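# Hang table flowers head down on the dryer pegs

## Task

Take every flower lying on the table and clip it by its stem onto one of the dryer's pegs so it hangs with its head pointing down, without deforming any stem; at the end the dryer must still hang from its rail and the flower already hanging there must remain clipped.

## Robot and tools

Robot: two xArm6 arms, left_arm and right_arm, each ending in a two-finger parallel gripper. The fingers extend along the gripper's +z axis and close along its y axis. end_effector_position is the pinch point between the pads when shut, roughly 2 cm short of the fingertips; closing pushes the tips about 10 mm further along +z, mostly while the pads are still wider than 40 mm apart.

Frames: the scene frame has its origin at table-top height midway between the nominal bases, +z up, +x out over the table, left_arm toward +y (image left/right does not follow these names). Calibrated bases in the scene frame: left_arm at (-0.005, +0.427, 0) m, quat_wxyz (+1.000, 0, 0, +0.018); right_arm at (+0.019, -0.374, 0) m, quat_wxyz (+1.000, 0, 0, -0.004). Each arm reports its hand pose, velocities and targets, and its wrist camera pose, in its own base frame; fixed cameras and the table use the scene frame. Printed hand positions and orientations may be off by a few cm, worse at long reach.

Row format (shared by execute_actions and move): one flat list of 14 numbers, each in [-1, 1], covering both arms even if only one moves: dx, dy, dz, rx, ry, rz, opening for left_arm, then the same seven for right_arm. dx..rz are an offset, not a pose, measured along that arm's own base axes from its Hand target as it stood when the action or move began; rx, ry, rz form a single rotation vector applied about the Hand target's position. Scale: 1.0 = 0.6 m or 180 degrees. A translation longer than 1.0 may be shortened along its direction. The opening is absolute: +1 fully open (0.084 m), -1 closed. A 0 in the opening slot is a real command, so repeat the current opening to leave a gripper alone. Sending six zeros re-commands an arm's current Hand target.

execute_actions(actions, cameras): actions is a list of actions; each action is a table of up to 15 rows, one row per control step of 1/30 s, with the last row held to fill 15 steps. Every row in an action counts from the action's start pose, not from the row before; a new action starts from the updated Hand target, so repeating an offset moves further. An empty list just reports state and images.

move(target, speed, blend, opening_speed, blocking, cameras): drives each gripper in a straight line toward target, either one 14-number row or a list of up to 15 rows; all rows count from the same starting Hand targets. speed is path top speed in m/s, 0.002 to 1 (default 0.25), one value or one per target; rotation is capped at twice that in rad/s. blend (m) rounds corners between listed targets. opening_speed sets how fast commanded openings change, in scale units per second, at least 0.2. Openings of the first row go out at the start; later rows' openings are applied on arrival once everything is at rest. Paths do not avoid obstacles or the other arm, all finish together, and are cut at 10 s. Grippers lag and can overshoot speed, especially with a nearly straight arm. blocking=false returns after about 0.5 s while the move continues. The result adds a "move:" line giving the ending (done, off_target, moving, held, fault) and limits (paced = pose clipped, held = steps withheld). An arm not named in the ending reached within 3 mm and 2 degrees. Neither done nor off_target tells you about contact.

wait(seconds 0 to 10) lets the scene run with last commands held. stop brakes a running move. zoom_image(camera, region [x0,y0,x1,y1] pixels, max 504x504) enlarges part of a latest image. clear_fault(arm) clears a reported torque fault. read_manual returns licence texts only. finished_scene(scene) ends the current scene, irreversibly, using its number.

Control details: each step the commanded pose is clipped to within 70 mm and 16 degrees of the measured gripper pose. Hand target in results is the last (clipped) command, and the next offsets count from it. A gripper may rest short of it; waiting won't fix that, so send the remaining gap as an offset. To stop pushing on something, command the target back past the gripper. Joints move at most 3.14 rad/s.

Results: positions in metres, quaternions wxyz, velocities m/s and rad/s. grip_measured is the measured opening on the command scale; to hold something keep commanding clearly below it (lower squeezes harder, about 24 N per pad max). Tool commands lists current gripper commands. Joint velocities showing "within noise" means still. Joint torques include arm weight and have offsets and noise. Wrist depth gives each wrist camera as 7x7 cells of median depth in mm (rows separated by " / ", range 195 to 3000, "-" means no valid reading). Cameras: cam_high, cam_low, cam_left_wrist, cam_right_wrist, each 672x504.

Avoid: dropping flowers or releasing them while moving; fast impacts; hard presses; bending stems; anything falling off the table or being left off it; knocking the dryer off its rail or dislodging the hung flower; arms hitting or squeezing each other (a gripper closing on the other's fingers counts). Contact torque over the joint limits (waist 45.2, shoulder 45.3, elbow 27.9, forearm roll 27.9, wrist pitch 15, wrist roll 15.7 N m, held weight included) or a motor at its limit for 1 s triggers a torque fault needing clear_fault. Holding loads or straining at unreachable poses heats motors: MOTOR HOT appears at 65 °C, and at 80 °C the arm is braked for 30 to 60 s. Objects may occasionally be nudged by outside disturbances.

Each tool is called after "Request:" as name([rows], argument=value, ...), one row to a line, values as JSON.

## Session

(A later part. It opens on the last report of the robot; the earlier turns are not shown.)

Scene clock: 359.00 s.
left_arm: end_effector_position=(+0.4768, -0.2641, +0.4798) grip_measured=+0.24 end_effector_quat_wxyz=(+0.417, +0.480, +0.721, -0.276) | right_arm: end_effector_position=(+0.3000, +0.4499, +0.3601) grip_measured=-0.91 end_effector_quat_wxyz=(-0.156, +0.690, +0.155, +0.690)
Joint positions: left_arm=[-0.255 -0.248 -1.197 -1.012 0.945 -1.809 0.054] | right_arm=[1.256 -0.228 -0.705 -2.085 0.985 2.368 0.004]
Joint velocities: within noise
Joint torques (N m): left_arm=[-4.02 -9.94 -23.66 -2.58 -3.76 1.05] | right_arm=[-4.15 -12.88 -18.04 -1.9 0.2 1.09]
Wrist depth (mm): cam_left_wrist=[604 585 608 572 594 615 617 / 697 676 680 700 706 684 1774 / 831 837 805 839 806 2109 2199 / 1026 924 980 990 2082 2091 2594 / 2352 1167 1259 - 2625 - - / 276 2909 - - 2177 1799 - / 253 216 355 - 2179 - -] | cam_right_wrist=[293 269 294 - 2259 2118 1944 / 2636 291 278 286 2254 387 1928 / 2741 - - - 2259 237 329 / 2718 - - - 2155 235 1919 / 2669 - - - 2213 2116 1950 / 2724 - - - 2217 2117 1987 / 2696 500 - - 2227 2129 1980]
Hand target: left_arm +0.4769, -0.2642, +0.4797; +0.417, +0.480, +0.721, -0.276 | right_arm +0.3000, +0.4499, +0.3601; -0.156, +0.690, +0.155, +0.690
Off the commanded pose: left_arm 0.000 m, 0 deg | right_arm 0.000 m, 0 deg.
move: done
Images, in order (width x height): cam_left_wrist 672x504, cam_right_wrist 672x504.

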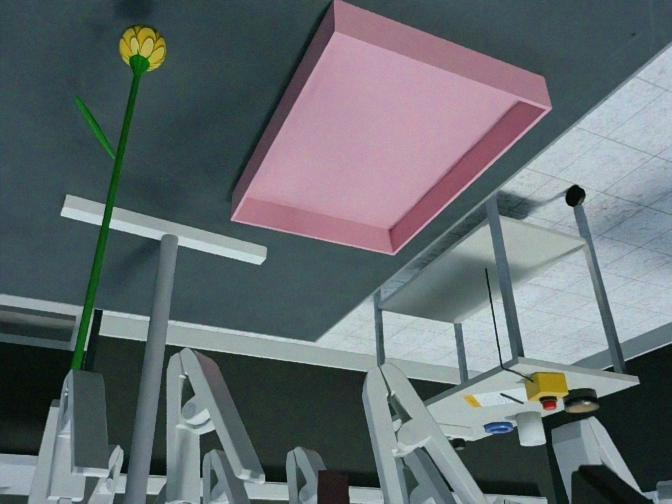

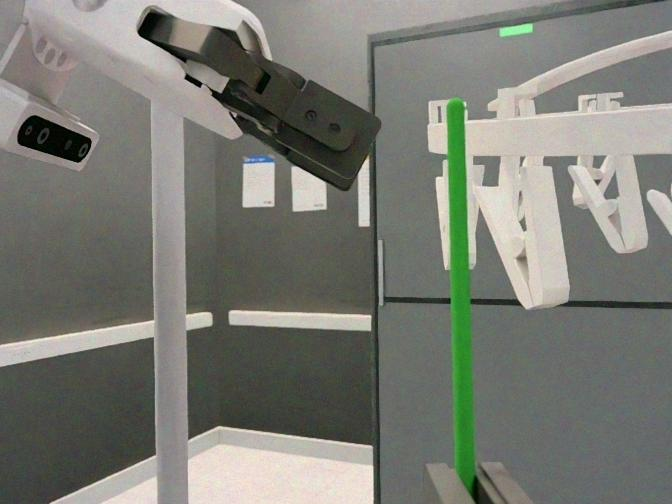

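Request:
move(target=[0.0294,-0.0701,-0.0439,0,0,0,0.25,0,0,0,0,0,0,-1], speed=0.07, cameras=["cam_left_wrist", "cam_right_wrist"])

Request:
zoom_image(camera="cam_left_wrist", region=[250, 252, 586, 504])

Request:
zoom_image(camera="cam_right_wrist", region=[336, 20, 672, 272])

Scene clock: 380.33 s.
left_arm: end_effector_position=(+0.4944, -0.3061, +0.4534) grip_measured=+0.24 end_effector_quat_wxyz=(+0.417, +0.480, +0.721, -0.276) | right_arm: end_effector_position=(+0.3000, +0.4499, +0.3601) grip_measured=-0.91 end_effector_quat_wxyz=(-0.156, +0.690, +0.155, +0.690)
Joint positions: left_arm=[-0.357 -0.151 -1.22 -1.038 0.821 -1.795 0.054] | right_arm=[1.256 -0.228 -0.705 -2.085 0.985 2.368 0.004]
Joint velocities: within noise
Joint torques (N m): left_arm=[-3.34 -12.71 -23.65 -2.48 -3.62 1.05] | right_arm=[-4.05 -12.88 -18.32 -1.85 0.28 0.91]
Wrist depth (mm): cam_left_wrist=[554 555 576 557 542 565 583 / 638 640 642 665 667 651 1728 / 754 790 757 794 764 2040 2156 / 916 922 902 933 2021 2057 2533 / 2248 1103 1194 2982 2603 - - / 2682 2995 - - 2286 1778 - / 1893 - 2976 - - - -] | cam_right_wrist=[291 279 272 - 2294 2107 1930 / 2609 299 271 271 2236 386 1931 / 2712 - - - 280 237 328 / 2690 - - - 2180 235 1930 / 2637 - - - 2213 2103 1965 / 2744 - - - 2248 2098 2002 / 2701 500 - - 2169 2144 1998]
Hand target: left_arm +0.4945, -0.3062, +0.4534; +0.417, +0.480, +0.721, -0.276 | right_arm +0.3000, +0.4499, +0.3601; -0.156, +0.690, +0.155, +0.690
Off the commanded pose: left_arm 0.000 m, 0 deg | right_arm 0.000 m, 0 deg.
move: done
Images, in order (width x height): cam_left_wrist 672x504, cam_right_wrist 672x504.

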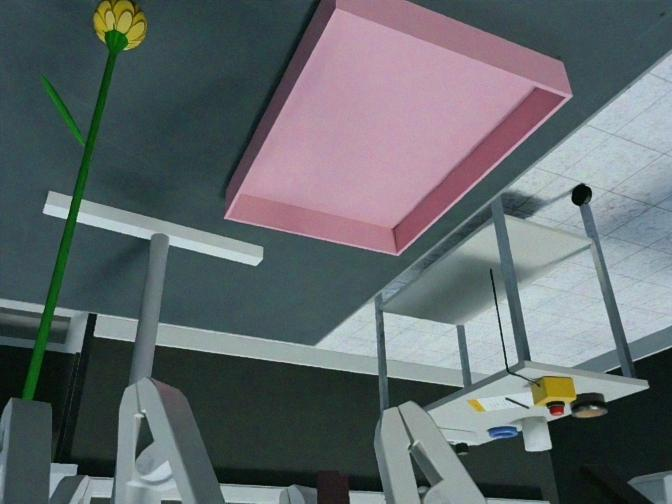

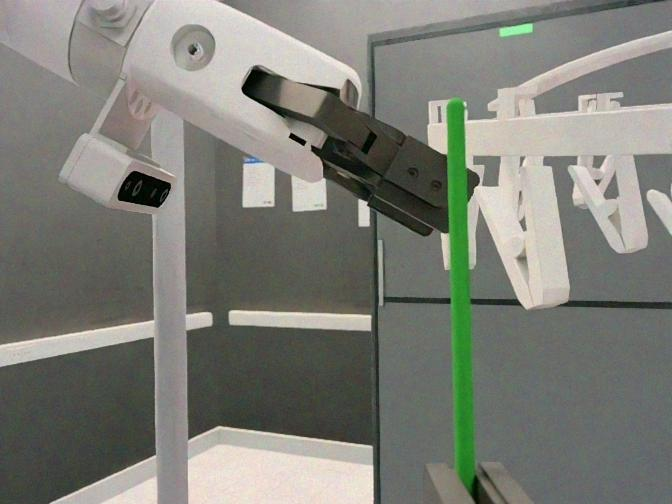

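Scaled by 1.500 from the camera's 672x504 image, which has a finer 960x720 frame.

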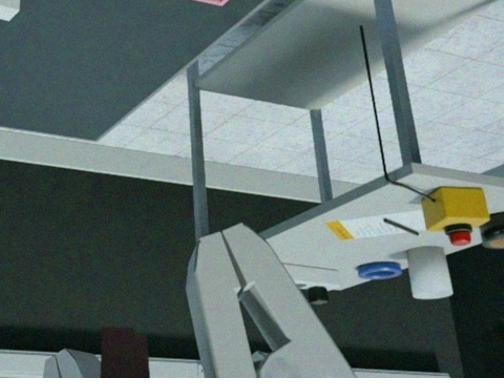

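Scaled by 1.500 from the camera's 672x504 image, which has a finer 960x720 frame.

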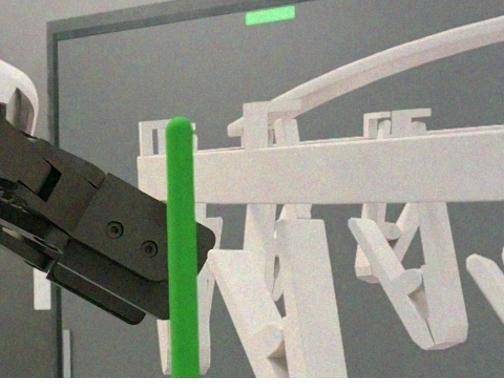

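Request:
move(target=[0,0,0,0,0,0,-0.85,0,0,0,0,0,0,-1], opening_speed=0.25, cameras=["cam_left_wrist", "cam_right_wrist"])

Request:
zoom_image(camera="cam_left_wrist", region=[300, 302, 552, 504])

Request:
zoom_image(camera="cam_right_wrist", region=[336, 80, 588, 302])

Scene clock: 398.50 s.
left_arm: end_effector_position=(+0.4945, -0.3062, +0.4534) grip_measured=-0.53 end_effector_quat_wxyz=(+0.417, +0.480, +0.721, -0.276) | right_arm: end_effector_position=(+0.3000, +0.4499, +0.3601) grip_measured=-0.91 end_effector_quat_wxyz=(-0.156, +0.690, +0.155, +0.690)
Joint positions: left_arm=[-0.357 -0.151 -1.22 -1.038 0.821 -1.795 0.021] | right_arm=[1.256 -0.228 -0.705 -2.085 0.985 2.368 0.004]
Joint velocities: within noise
Joint torques (N m): left_arm=[-2.83 -13.58 -18.55 -1.42 -2.71 0.89] | right_arm=[-3.48 -12.94 -18.81 -1.53 0.33 0.81]
Wrist depth (mm): cam_left_wrist=[553 554 575 558 544 565 584 / 616 642 643 664 667 652 1741 / 752 791 759 790 761 2057 2179 / 918 920 902 933 2021 2040 2490 / 2265 1106 1184 - 2609 - - / 2695 2953 - - 2280 1773 - / 1936 - - - - - -] | cam_right_wrist=[292 278 272 - 2271 2099 1928 / 2618 298 272 278 311 237 1931 / 2748 - - 288 297 247 323 / 2772 - - - 2186 240 1943 / 2677 - - - 2268 2104 1960 / 2697 - - - 2202 2117 2005 / 2712 499 - - 2191 2117 2011]
Hand target: left_arm +0.4945, -0.3062, +0.4534; +0.417, +0.480, +0.721, -0.276 | right_arm +0.3000, +0.4499, +0.3601; -0.156, +0.690, +0.155, +0.690
Off the commanded pose: left_arm 0.000 m, 0 deg | right_arm 0.000 m, 0 deg.
move: done
Images, in order (width x height): cam_left_wrist 672x504, cam_right_wrist 672x504.

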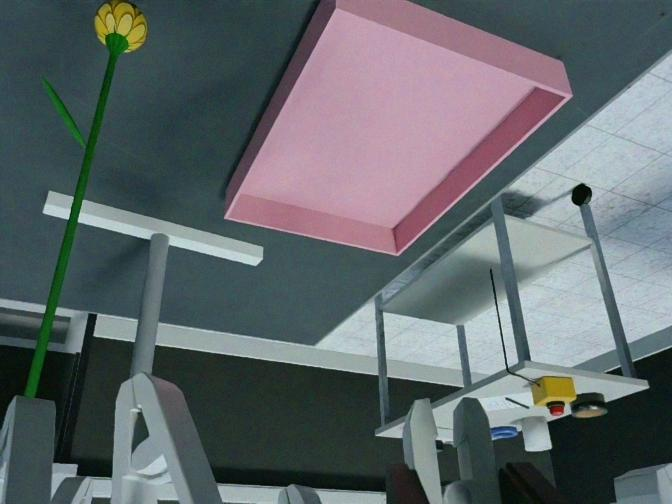

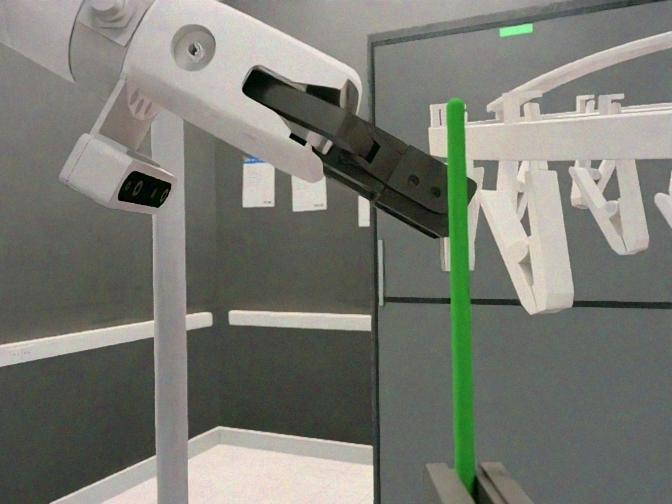

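Scaled by 2.000 from the camera's 672x504 image, which has a finer 960x720 frame.

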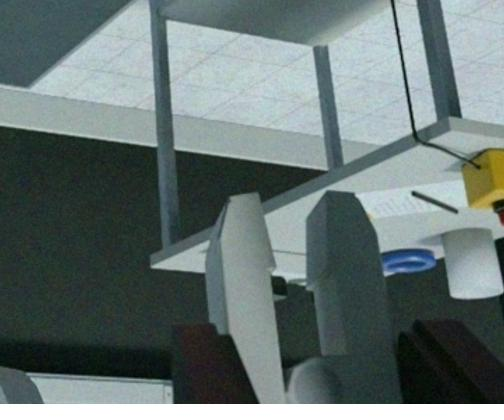

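Scaled by 2.000 from the camera's 672x504 image, which has a finer 960x720 frame.

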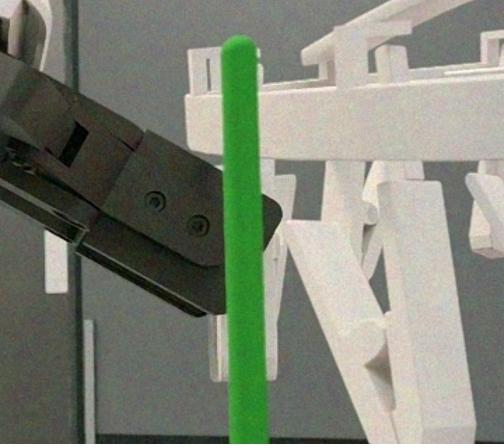

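Request:
move(target=[0,0,0,0,0,0,-0.85,0.1417,0.0792,-0.1033,0,0,-0.1417,-1], speed=0.12, cameras=["cam_left_wrist", "cam_right_wrist", "cam_high"])

Request:
zoom_image(camera="cam_right_wrist", region=[300, 0, 552, 202])

Request:
zoom_image(camera="cam_left_wrist", region=[50, 202, 554, 504])

Scene clock: 437.20 s.
left_arm: end_effector_position=(+0.4945, -0.3062, +0.4534) grip_measured=-0.53 end_effector_quat_wxyz=(+0.417, +0.480, +0.721, -0.276) | right_arm: end_effector_position=(+0.3850, +0.4974, +0.2982) grip_measured=-0.91 end_effector_quat_wxyz=(+0.000, +0.707, -0.001, +0.707)
Joint positions: left_arm=[-0.357 -0.151 -1.22 -1.038 0.821 -1.795 0.021] | right_arm=[1.277 0.362 -1.221 -1.765 1.35 2.305 0.004]
Joint velocities: within noise
Joint torques (N m): left_arm=[-0.71 -13.97 -19.04 -0.84 -1.58 0.74] | right_arm=[-4.24 -14.56 -19.8 0.72 2.67 -1.17]
Wrist depth (mm): cam_left_wrist=[- 575 576 559 544 564 584 / 615 639 643 664 665 651 1731 / 751 792 760 795 763 2045 2144 / 917 921 903 934 2013 2023 2526 / 2290 1103 1190 2994 2568 - - / 2698 2972 - - 2308 1780 - / 1931 - - - - - -] | cam_right_wrist=[- 2101 - 229 220 - - / - 2064 2086 2089 2069 - - / - 2090 2062 2061 - - - / - 2055 2071 2082 - - - / - 2062 2061 2091 - - - / - 2086 2066 2096 - - - / - 2050 2114 2077 - - -]
Hand target: left_arm +0.4945, -0.3062, +0.4534; +0.417, +0.480, +0.721, -0.276 | right_arm +0.3850, +0.4974, +0.2982; +0.000, +0.707, -0.001, +0.707
Off the commanded pose: left_arm 0.000 m, 0 deg | right_arm 0.000 m, 0 deg.
move: done
Images, in order (width x height): cam_high 672x504, cam_left_wrist 672x504, cam_right_wrist 672x504.

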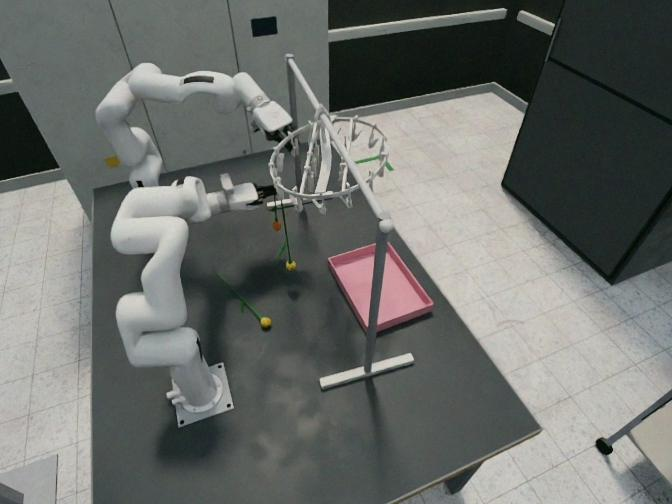

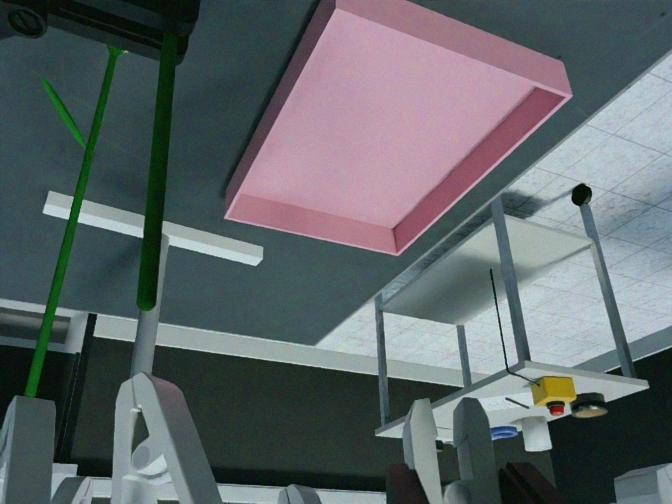

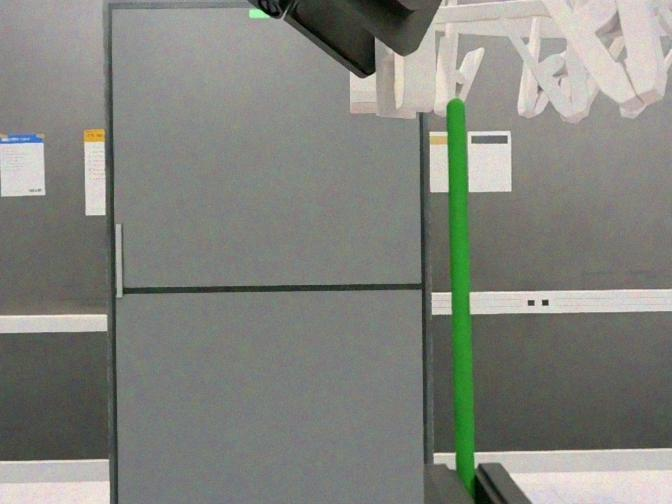

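Scaled by 2.000 from the camera's 672x504 image, which has a finer 960x720 frame.

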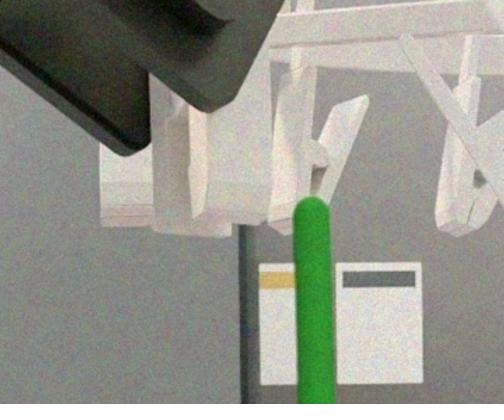

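Scaled by 1.000.

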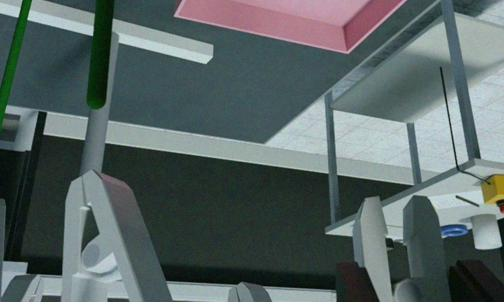

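Request:
zoom_image(camera="cam_left_wrist", region=[100, 220, 200, 320])

Request:
zoom_image(camera="cam_left_wrist", region=[380, 380, 504, 504])

Scaled by 5.040 from the camera's 672x504 image, which has a finer 960x720 frame.

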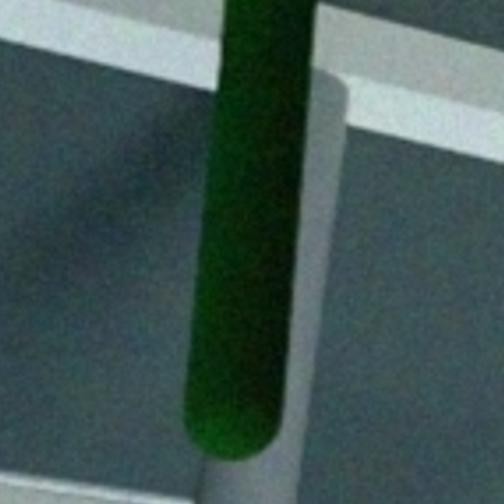

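Scaled by 4.065 from the camera's 672x504 image, which has a finer 960x720 frame.

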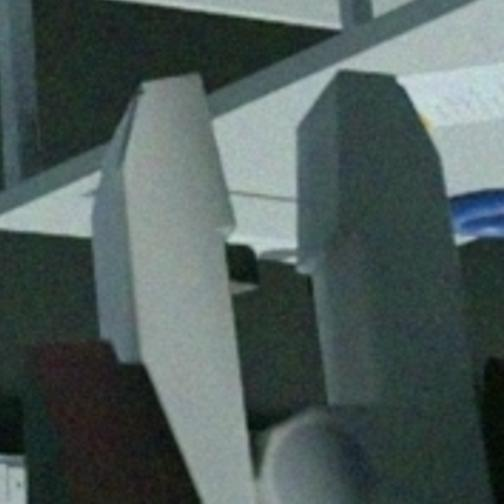

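Request:
move(target=[0,0,0,0,0,0,-0.85,0.12,0.005,0,0,0,0,-1], speed=0.06, cameras=["cam_left_wrist", "cam_right_wrist"])

Request:
zoom_image(camera="cam_right_wrist", region=[350, 0, 518, 150])

Request:
zoom_image(camera="cam_left_wrist", region=[350, 302, 602, 504])

Scene clock: 478.60 s.
left_arm: end_effector_position=(+0.4945, -0.3062, +0.4534) grip_measured=-0.53 end_effector_quat_wxyz=(+0.417, +0.480, +0.721, -0.276) | right_arm: end_effector_position=(+0.4569, +0.5004, +0.2982) grip_measured=-0.91 end_effector_quat_wxyz=(+0.000, +0.707, -0.001, +0.707)
Joint positions: left_arm=[-0.357 -0.151 -1.22 -1.038 0.821 -1.795 0.021] | right_arm=[1.137 0.45 -1.351 -1.85 1.235 2.289 0.004]
Joint velocities: within noise
Joint torques (N m): left_arm=[0.89 -14.5 -19.56 -0.21 -0.66 0.64] | right_arm=[-4.66 -16.25 -20.6 -2.26 0.06 -1.09]
Wrist depth (mm): cam_left_wrist=[- - 203 202 543 564 585 / 206 228 216 209 643 650 1744 / 750 791 757 790 764 2046 2168 / 918 923 904 930 2003 2028 2520 / 2254 1105 1193 1199 2561 - - / 2719 2966 - - 2302 1770 - / 1924 - - - - - -] | cam_right_wrist=[- 1966 1989 - - 342 204 / - 1987 2020 2009 2014 - - / - 1968 2009 1997 - - - / - 1974 1996 1993 2028 - - / - 1988 2008 2007 2036 - - / - 1988 2010 2026 2048 - - / - 2013 1993 2011 2928 - -]
Hand target: left_arm +0.4945, -0.3062, +0.4534; +0.417, +0.480, +0.721, -0.276 | right_arm +0.4570, +0.5004, +0.2982; +0.000, +0.707, -0.001, +0.707
Off the commanded pose: left_arm 0.000 m, 0 deg | right_arm 0.000 m, 0 deg.
move: done
Images, in order (width x height): cam_left_wrist 672x504, cam_right_wrist 672x504.

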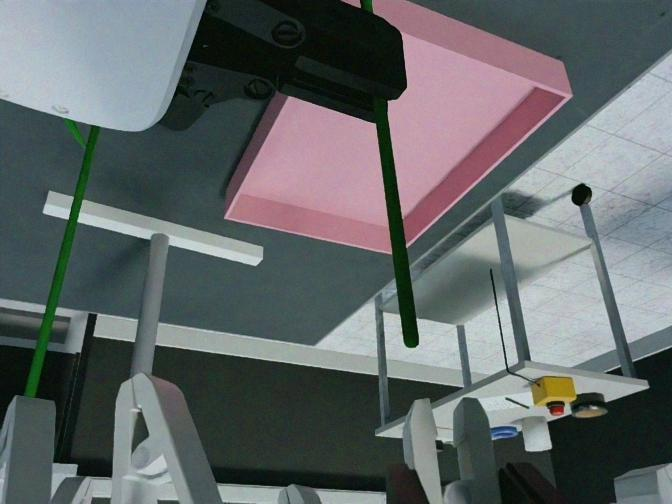

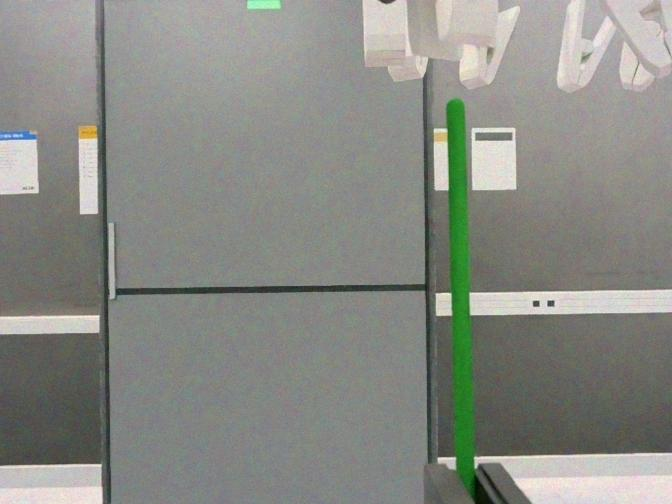

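Scaled by 3.000 from the camera's 672x504 image, which has a finer 960x720 frame.

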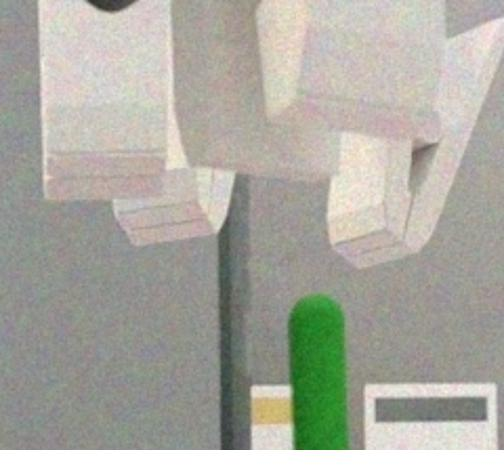

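Scaled by 2.000 from the camera's 672x504 image, which has a finer 960x720 frame.

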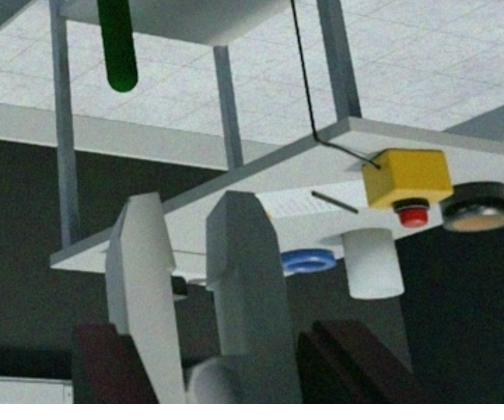

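Request:
move(target=[0,0,0,0,0,0,-0.85,0.0307,0.0052,-0.005,0,-0.036,0,-1], speed=0.04, cameras=["cam_left_wrist", "cam_right_wrist"])

Request:
zoom_image(camera="cam_right_wrist", region=[350, 0, 518, 150])

Request:
zoom_image(camera="cam_left_wrist", region=[350, 302, 602, 504])

Scene clock: 524.87 s.
left_arm: end_effector_position=(+0.4945, -0.3062, +0.4534) grip_measured=-0.53 end_effector_quat_wxyz=(+0.417, +0.480, +0.721, -0.276) | right_arm: end_effector_position=(+0.4754, +0.5035, +0.2952) grip_measured=-0.91 end_effector_quat_wxyz=(+0.000, +0.666, -0.001, +0.746)
Joint positions: left_arm=[-0.357 -0.151 -1.22 -1.038 0.821 -1.795 0.021] | right_arm=[1.117 0.532 -1.393 -1.962 1.312 2.36 0.004]
Joint velocities: within noise
Joint torques (N m): left_arm=[2.38 -14.96 -20.04 0.31 0.2 0.55] | right_arm=[-4.46 -16.67 -20.12 -2.16 3.09 0.99]
Wrist depth (mm): cam_left_wrist=[- 198 206 202 537 564 584 / 690 222 240 664 618 652 1732 / 752 791 756 792 763 2052 2160 / 914 925 887 936 2159 2044 2539 / 2288 1104 1189 1197 2606 - - / 2705 2951 - - 2315 1774 - / 1936 - - - - - -] | cam_right_wrist=[- - - - 302 371 203 / - 2072 2036 2050 - - - / - 2026 2016 2046 - - - / - 1995 1991 2021 2010 - - / 2999 1970 1993 1977 2019 - - / 2916 1939 1948 1953 1998 2992 2975 / 2889 1930 1887 1946 2895 2922 2964]
Hand target: left_arm +0.4945, -0.3062, +0.4534; +0.417, +0.480, +0.721, -0.276 | right_arm +0.4754, +0.5035, +0.2952; +0.000, +0.666, -0.001, +0.746
Off the commanded pose: left_arm 0.000 m, 0 deg | right_arm 0.000 m, 0 deg.
move: done
Images, in order (width x height): cam_left_wrist 672x504, cam_right_wrist 672x504.

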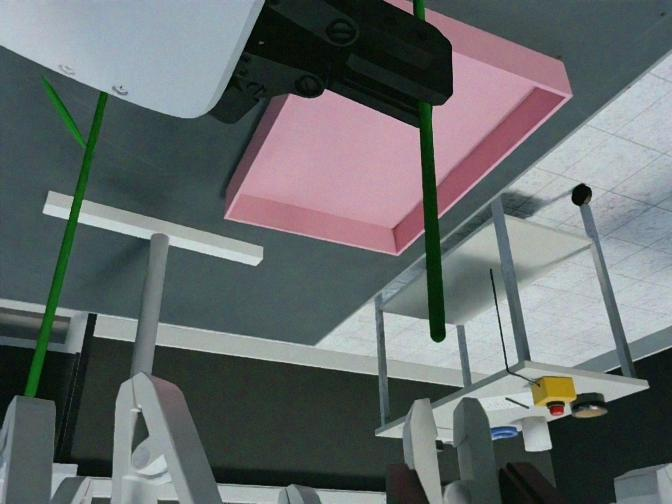

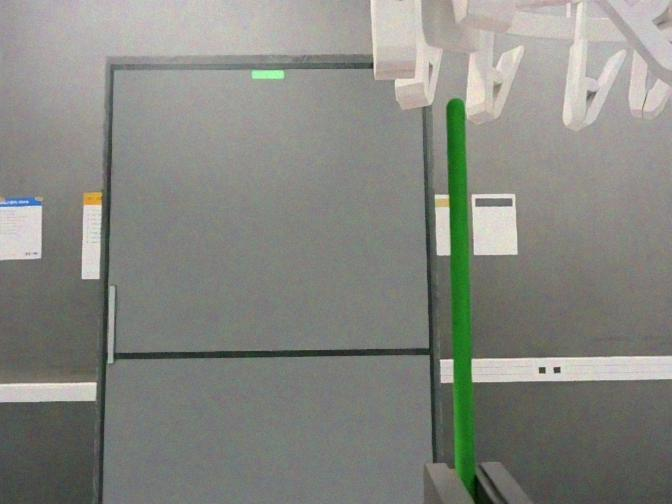

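Scaled by 3.000 from the camera's 672x504 image, which has a finer 960x720 frame.

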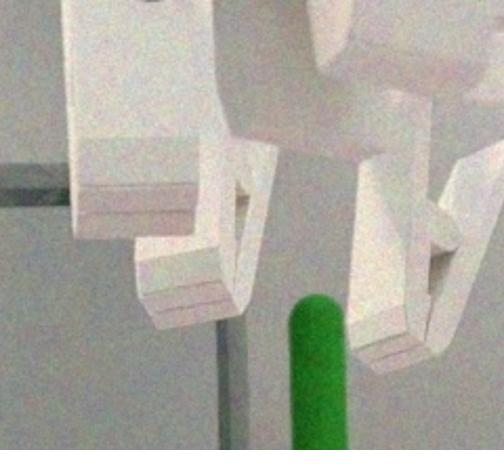

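Scaled by 2.000 from the camera's 672x504 image, which has a finer 960x720 frame.

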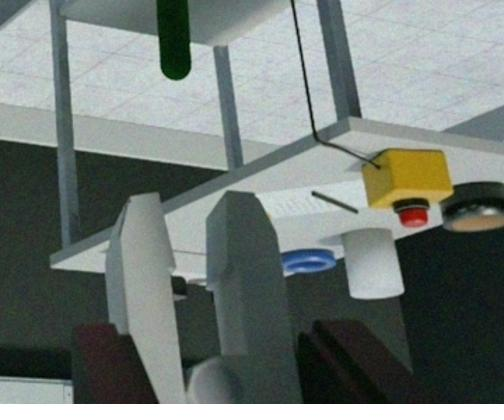

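Request:
move(target=[0,0,0,0,0,0,-0.85,0.0023,-0.0035,0.0217,0,0,0,-1], speed=0.03, cameras=["cam_left_wrist", "cam_right_wrist"])

Request:
zoom_image(camera="cam_right_wrist", region=[350, 0, 518, 150])

Request:
zoom_image(camera="cam_left_wrist", region=[350, 302, 602, 504])

Scene clock: 548.57 s.
left_arm: end_effector_position=(+0.4945, -0.3062, +0.4534) grip_measured=-0.53 end_effector_quat_wxyz=(+0.417, +0.480, +0.721, -0.276) | right_arm: end_effector_position=(+0.4768, +0.5014, +0.3080) grip_measured=-0.91 end_effector_quat_wxyz=(+0.000, +0.666, -0.001, +0.746)
Joint positions: left_arm=[-0.357 -0.151 -1.22 -1.038 0.821 -1.795 0.021] | right_arm=[1.112 0.507 -1.389 -1.96 1.3 2.34 0.004]
Joint velocities: within noise
Joint torques (N m): left_arm=[2.56 -15.38 -20.3 0.34 0.18 0.36] | right_arm=[-4.45 -22.35 -14.28 0.65 0.15 -1.29]
Wrist depth (mm): cam_left_wrist=[- - - - 543 563 584 / - 204 210 206 218 651 1731 / 752 790 759 790 761 2057 2150 / 918 919 902 935 2136 2048 2547 / 2270 1099 1190 1194 2590 - - / 2692 2981 - - - 1764 - / 1940 - - - - - -] | cam_right_wrist=[- - - - - 347 205 / - 2059 2066 2060 2068 367 281 / - 2009 2039 2055 - - - / - 2014 2006 1992 2048 - - / 2999 1962 1965 1990 2034 2988 - / 2926 1935 1965 1971 1972 2973 2946 / 2938 1929 1919 1935 2914 2935 2873]
Hand target: left_arm +0.4945, -0.3062, +0.4534; +0.417, +0.480, +0.721, -0.276 | right_arm +0.4768, +0.5014, +0.3082; +0.000, +0.666, -0.001, +0.746
Off the commanded pose: left_arm 0.000 m, 0 deg | right_arm 0.000 m, 0 deg.
move: done
Images, in order (width x height): cam_left_wrist 672x504, cam_right_wrist 672x504.

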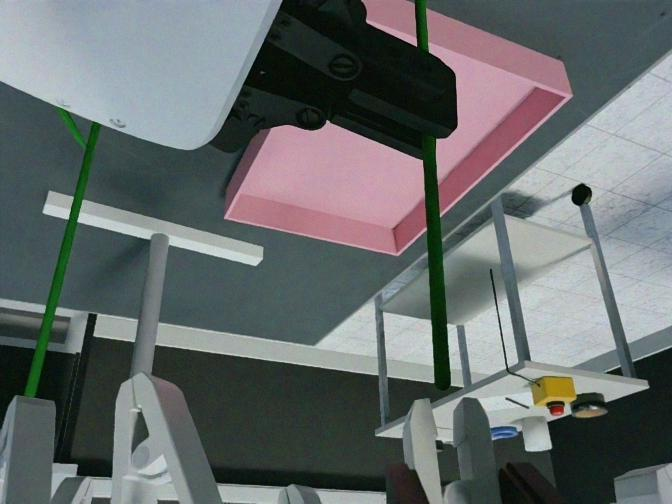

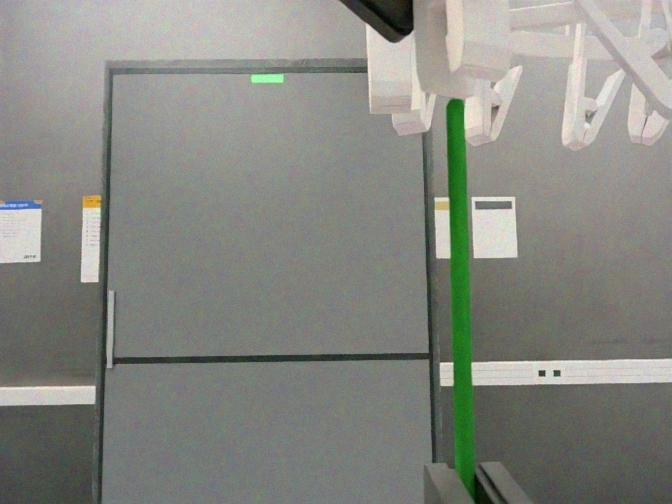

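Scaled by 3.000 from the camera's 672x504 image, which has a finer 960x720 frame.

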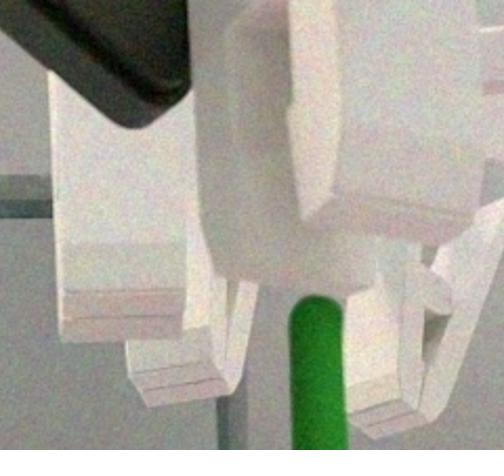

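Scaled by 2.000 from the camera's 672x504 image, which has a finer 960x720 frame.

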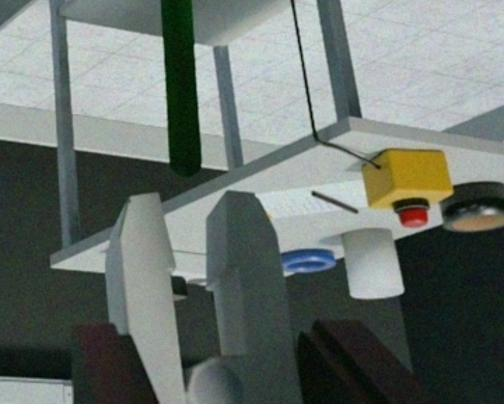

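Request:
move(target=[0,0,0,0,0,0,-0.85,0,0,0.0283,0,0,0,-1], speed=0.03, cameras=["cam_left_wrist", "cam_right_wrist"])

Request:
zoom_image(camera="cam_right_wrist", region=[350, 0, 518, 150])

Request:
zoom_image(camera="cam_left_wrist", region=[350, 302, 602, 504])

Scene clock: 562.10 s.
left_arm: end_effector_position=(+0.4945, -0.3062, +0.4534) grip_measured=-0.53 end_effector_quat_wxyz=(+0.417, +0.480, +0.721, -0.276) | right_arm: end_effector_position=(+0.4768, +0.5014, +0.3250) grip_measured=-0.91 end_effector_quat_wxyz=(+0.000, +0.666, -0.001, +0.746)
Joint positions: left_arm=[-0.357 -0.151 -1.22 -1.038 0.821 -1.795 0.021] | right_arm=[1.11 0.479 -1.394 -1.953 1.286 2.309 0.004]
Joint velocities: within noise
Joint torques (N m): left_arm=[2.48 -15.66 -20.77 0.27 0.14 0.38] | right_arm=[-4.17 -22.07 -20.45 0.6 0.34 -1.1]
Wrist depth (mm): cam_left_wrist=[- - - 554 543 563 585 / - - - - 617 650 1726 / 787 791 750 792 731 2051 2173 / 921 920 899 930 2139 2033 2505 / 2260 1103 1117 1206 2604 - - / 2696 2984 - - 2272 1778 - / 1937 - - - - - -] | cam_right_wrist=[- - - - - 355 - / - 2047 2067 - - 349 - / - 2018 2007 2048 - - - / - 1990 2012 2017 2025 - - / 2974 1955 1981 1989 1991 - - / 2929 1967 1928 1942 1991 2980 2968 / 2919 1912 1929 1920 2854 2965 2948]
Hand target: left_arm +0.4945, -0.3062, +0.4534; +0.417, +0.480, +0.721, -0.276 | right_arm +0.4768, +0.5014, +0.3252; +0.000, +0.666, -0.001, +0.746
Off the commanded pose: left_arm 0.000 m, 0 deg | right_arm 0.000 m, 0 deg.
move: done
Images, in order (width x height): cam_left_wrist 672x504, cam_right_wrist 672x504.

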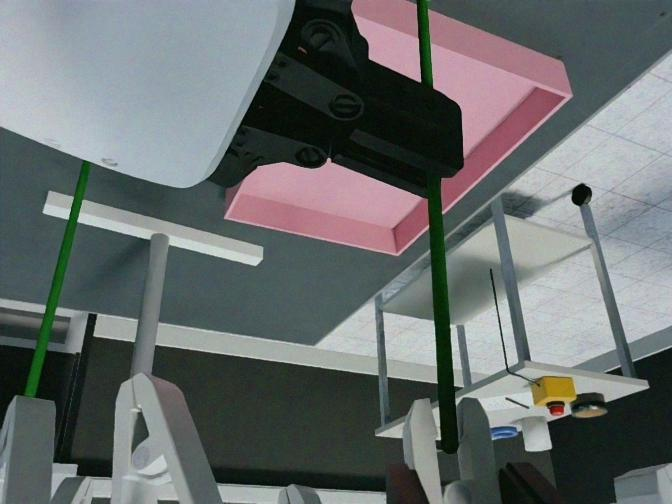

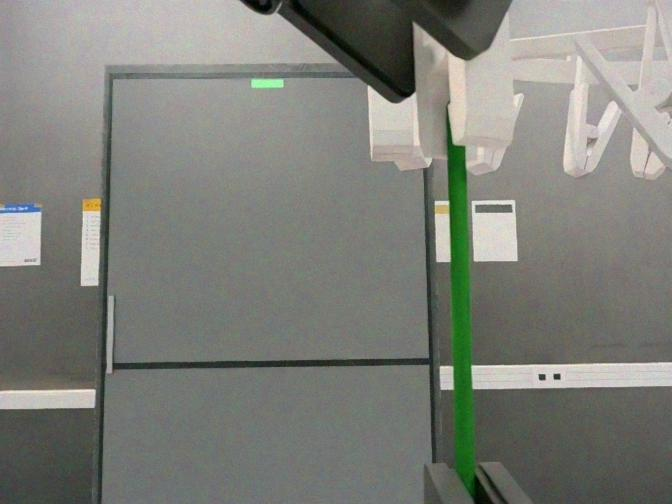

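Scaled by 3.000 from the camera's 672x504 image, which has a finer 960x720 frame.

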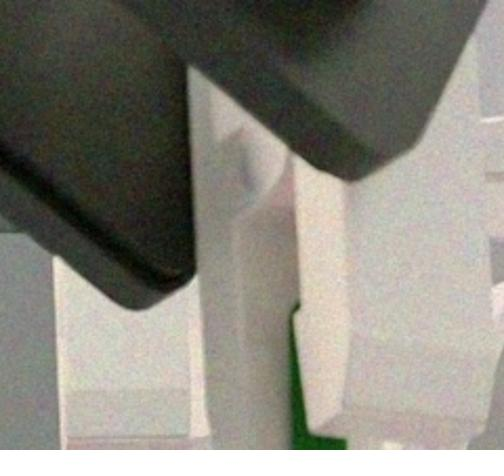

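Scaled by 2.000 from the camera's 672x504 image, which has a finer 960x720 frame.

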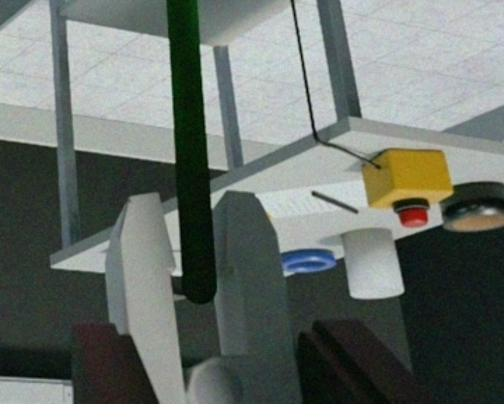

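Request:
move(target=[0,0,0,0,0,0,-0.85,0,0,0.0042,0,0,0,-1], speed=0.03, cameras=[])

Request:
move(target=[0,0,0,0,0,0,-0.1,0,0,0,0,0,0,-1], opening_speed=0.2, cameras=["cam_left_wrist", "cam_right_wrist"])

Request:
zoom_image(camera="cam_left_wrist", region=[350, 302, 602, 504])

Scene clock: 573.17 s.
left_arm: end_effector_position=(+0.4945, -0.3062, +0.4534) grip_measured=-0.53 end_effector_quat_wxyz=(+0.417, +0.480, +0.721, -0.276) | right_arm: end_effector_position=(+0.4768, +0.5014, +0.3275) grip_measured=-0.91 end_effector_quat_wxyz=(+0.000, +0.666, -0.001, +0.746)
Joint positions: left_arm=[-0.357 -0.151 -1.22 -1.038 0.821 -1.795 0.021] | right_arm=[1.11 0.475 -1.395 -1.952 1.284 2.305 0.004]
Joint velocities: within noise
Joint torques (N m): left_arm=[2.43 -16.04 -20.98 0.36 0.12 0.28] | right_arm=[-4.21 -22.09 -20.46 0.63 0.29 -1.34]
Wrist depth (mm): cam_left_wrist=[- - - 555 543 563 584 / - - - - 641 651 1727 / 792 790 765 791 726 2037 2159 / 919 919 903 936 2153 2044 2529 / 2272 1104 1117 - 2576 - - / 2687 2950 - - 2290 1768 - / 1937 - - - - - -] | cam_right_wrist=[- - - - - - - / - 2038 2043 - - 349 - / - 2005 2015 2017 - - - / - 2013 2015 2010 2015 - - / 2939 1974 1979 1978 2023 - - / 2967 1942 1959 1946 1971 2919 2988 / 2876 1904 1926 1926 2945 2929 2944]
Hand target: left_arm +0.4945, -0.3062, +0.4534; +0.417, +0.480, +0.721, -0.276 | right_arm +0.4768, +0.5014, +0.3277; +0.000, +0.666, -0.001, +0.746
Off the commanded pose: left_arm 0.000 m, 0 deg | right_arm 0.000 m, 0 deg.
move: done
No camera images: "cameras" was empty.

Scene clock: 577.13 s.
left_arm: end_effector_position=(+0.4945, -0.3062, +0.4534) grip_measured=-0.11 end_effector_quat_wxyz=(+0.417, +0.480, +0.721, -0.276) | right_arm: end_effector_position=(+0.4768, +0.5014, +0.3277) grip_measured=-0.91 end_effector_quat_wxyz=(+0.000, +0.666, -0.001, +0.746)
Joint positions: left_arm=[-0.357 -0.151 -1.22 -1.038 0.821 -1.795 0.039] | right_arm=[1.11 0.474 -1.395 -1.952 1.284 2.305 0.004]
Joint velocities: within noise
Joint torques (N m): left_arm=[2.45 -16.34 -21.41 0.32 0.17 0.17] | right_arm=[-3.48 -18.04 -17.26 0.36 0.51 -1.09]
Wrist depth (mm): cam_left_wrist=[- - - 554 543 563 585 / - - - - 642 649 1724 / 790 792 767 205 727 2038 2170 / 916 921 903 940 2144 2044 2503 / 2250 1104 1115 2964 2588 - - / 2672 2917 - - - 1768 - / 1857 - 2992 - - - -] | cam_right_wrist=[- - - - - - - / - 2063 - - - 345 200 / - 2019 1989 2038 - - - / - 1989 1974 2002 2027 - - / - 1956 1969 1992 2024 - 2950 / 2866 1913 1947 1928 1991 2942 2985 / 2887 1935 1941 1919 2918 2970 2936]
Hand target: left_arm +0.4945, -0.3062, +0.4534; +0.417, +0.480, +0.721, -0.276 | right_arm +0.4768, +0.5014, +0.3277; +0.000, +0.666, -0.001, +0.746
Off the commanded pose: left_arm 0.000 m, 0 deg | right_arm 0.000 m, 0 deg.
move: done
Images, in order (width x height): cam_left_wrist 672x504, cam_right_wrist 672x504.

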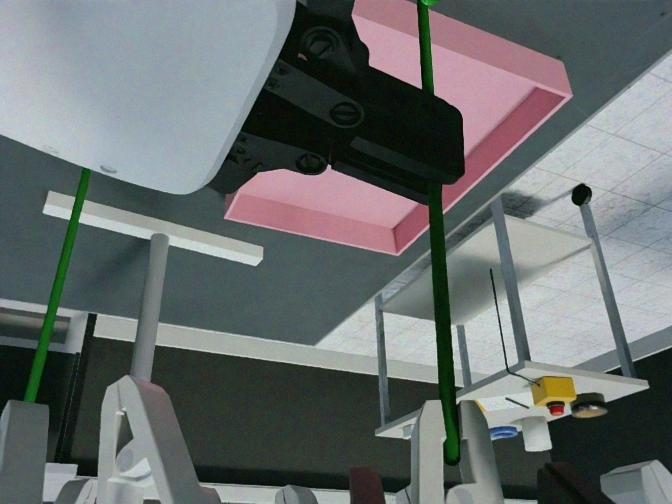

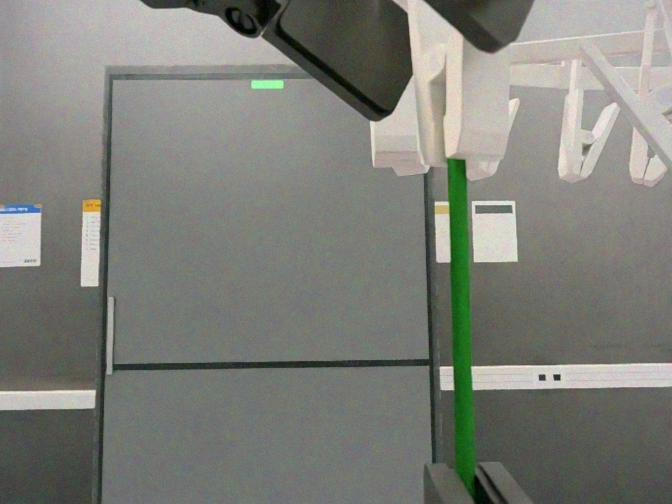

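Scaled by 2.000 from the camera's 672x504 image, which has a finer 960x720 frame.

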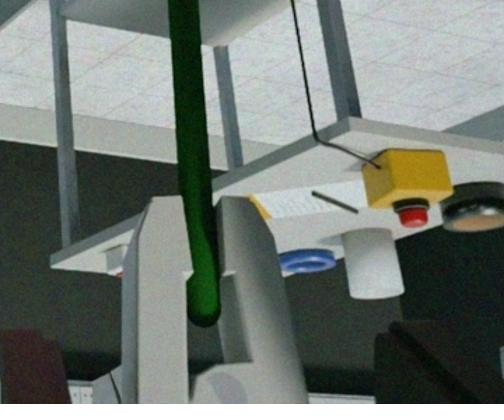

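Request:
move(target=[0,0,0,0,0,0,-0.1,0,0,0,0,0,0,-0.55], opening_speed=0.2, cameras=["cam_left_wrist", "cam_right_wrist"])

Request:
zoom_image(camera="cam_left_wrist", region=[300, 202, 602, 504])

Scene clock: 587.50 s.
left_arm: end_effector_position=(+0.4945, -0.3062, +0.4534) grip_measured=-0.11 end_effector_quat_wxyz=(+0.417, +0.480, +0.721, -0.276) | right_arm: end_effector_position=(+0.4768, +0.5014, +0.3277) grip_measured=-0.57 end_effector_quat_wxyz=(+0.000, +0.666, -0.001, +0.746)
Joint positions: left_arm=[-0.357 -0.151 -1.22 -1.038 0.821 -1.795 0.039] | right_arm=[1.11 0.474 -1.395 -1.952 1.284 2.305 0.019]
Joint velocities: within noise
Joint torques (N m): left_arm=[2.54 -16.83 -21.92 0.22 0.15 0.04] | right_arm=[-2.41 -16.72 -16.29 0.17 0.81 -0.89]
Wrist depth (mm): cam_left_wrist=[- - - 554 543 564 583 / - - 213 - 619 651 1731 / 797 793 221 206 759 2036 2160 / 920 924 902 935 2025 2024 2523 / 2283 1102 1193 1197 2575 - - / 2702 2973 - - 2305 1774 - / 219 - 2983 - - - -] | cam_right_wrist=[- - - - - - 303 / - 2055 - - - - - / - 2045 2025 2034 - - - / - 1999 2015 2000 2034 - - / - 1950 1978 1980 1982 - - / 2935 1954 1951 1961 1973 2957 2980 / 2899 1920 1931 1937 1933 2925 2946]
Hand target: left_arm +0.4945, -0.3062, +0.4534; +0.417, +0.480, +0.721, -0.276 | right_arm +0.4768, +0.5014, +0.3277; +0.000, +0.666, -0.001, +0.746
Off the commanded pose: left_arm 0.000 m, 0 deg | right_arm 0.000 m, 0 deg.
move: done
Images, in order (width x height): cam_left_wrist 672x504, cam_right_wrist 672x504.

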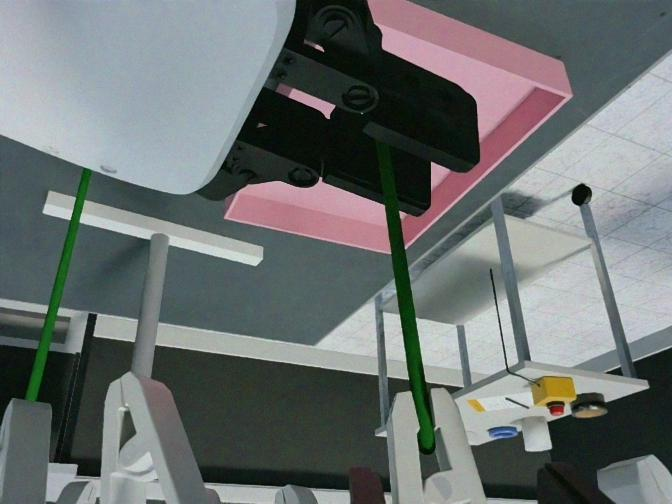

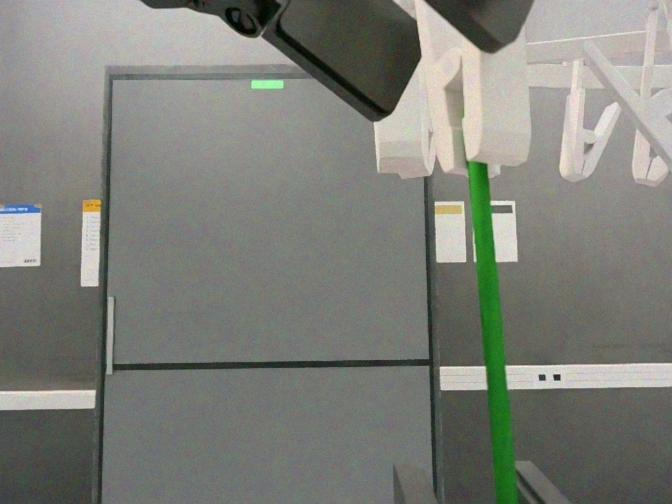

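Scaled by 1.669 from the camera's 672x504 image, which has a finer 960x720 frame.

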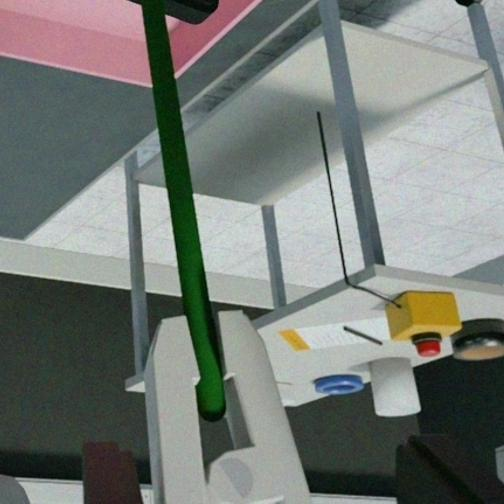

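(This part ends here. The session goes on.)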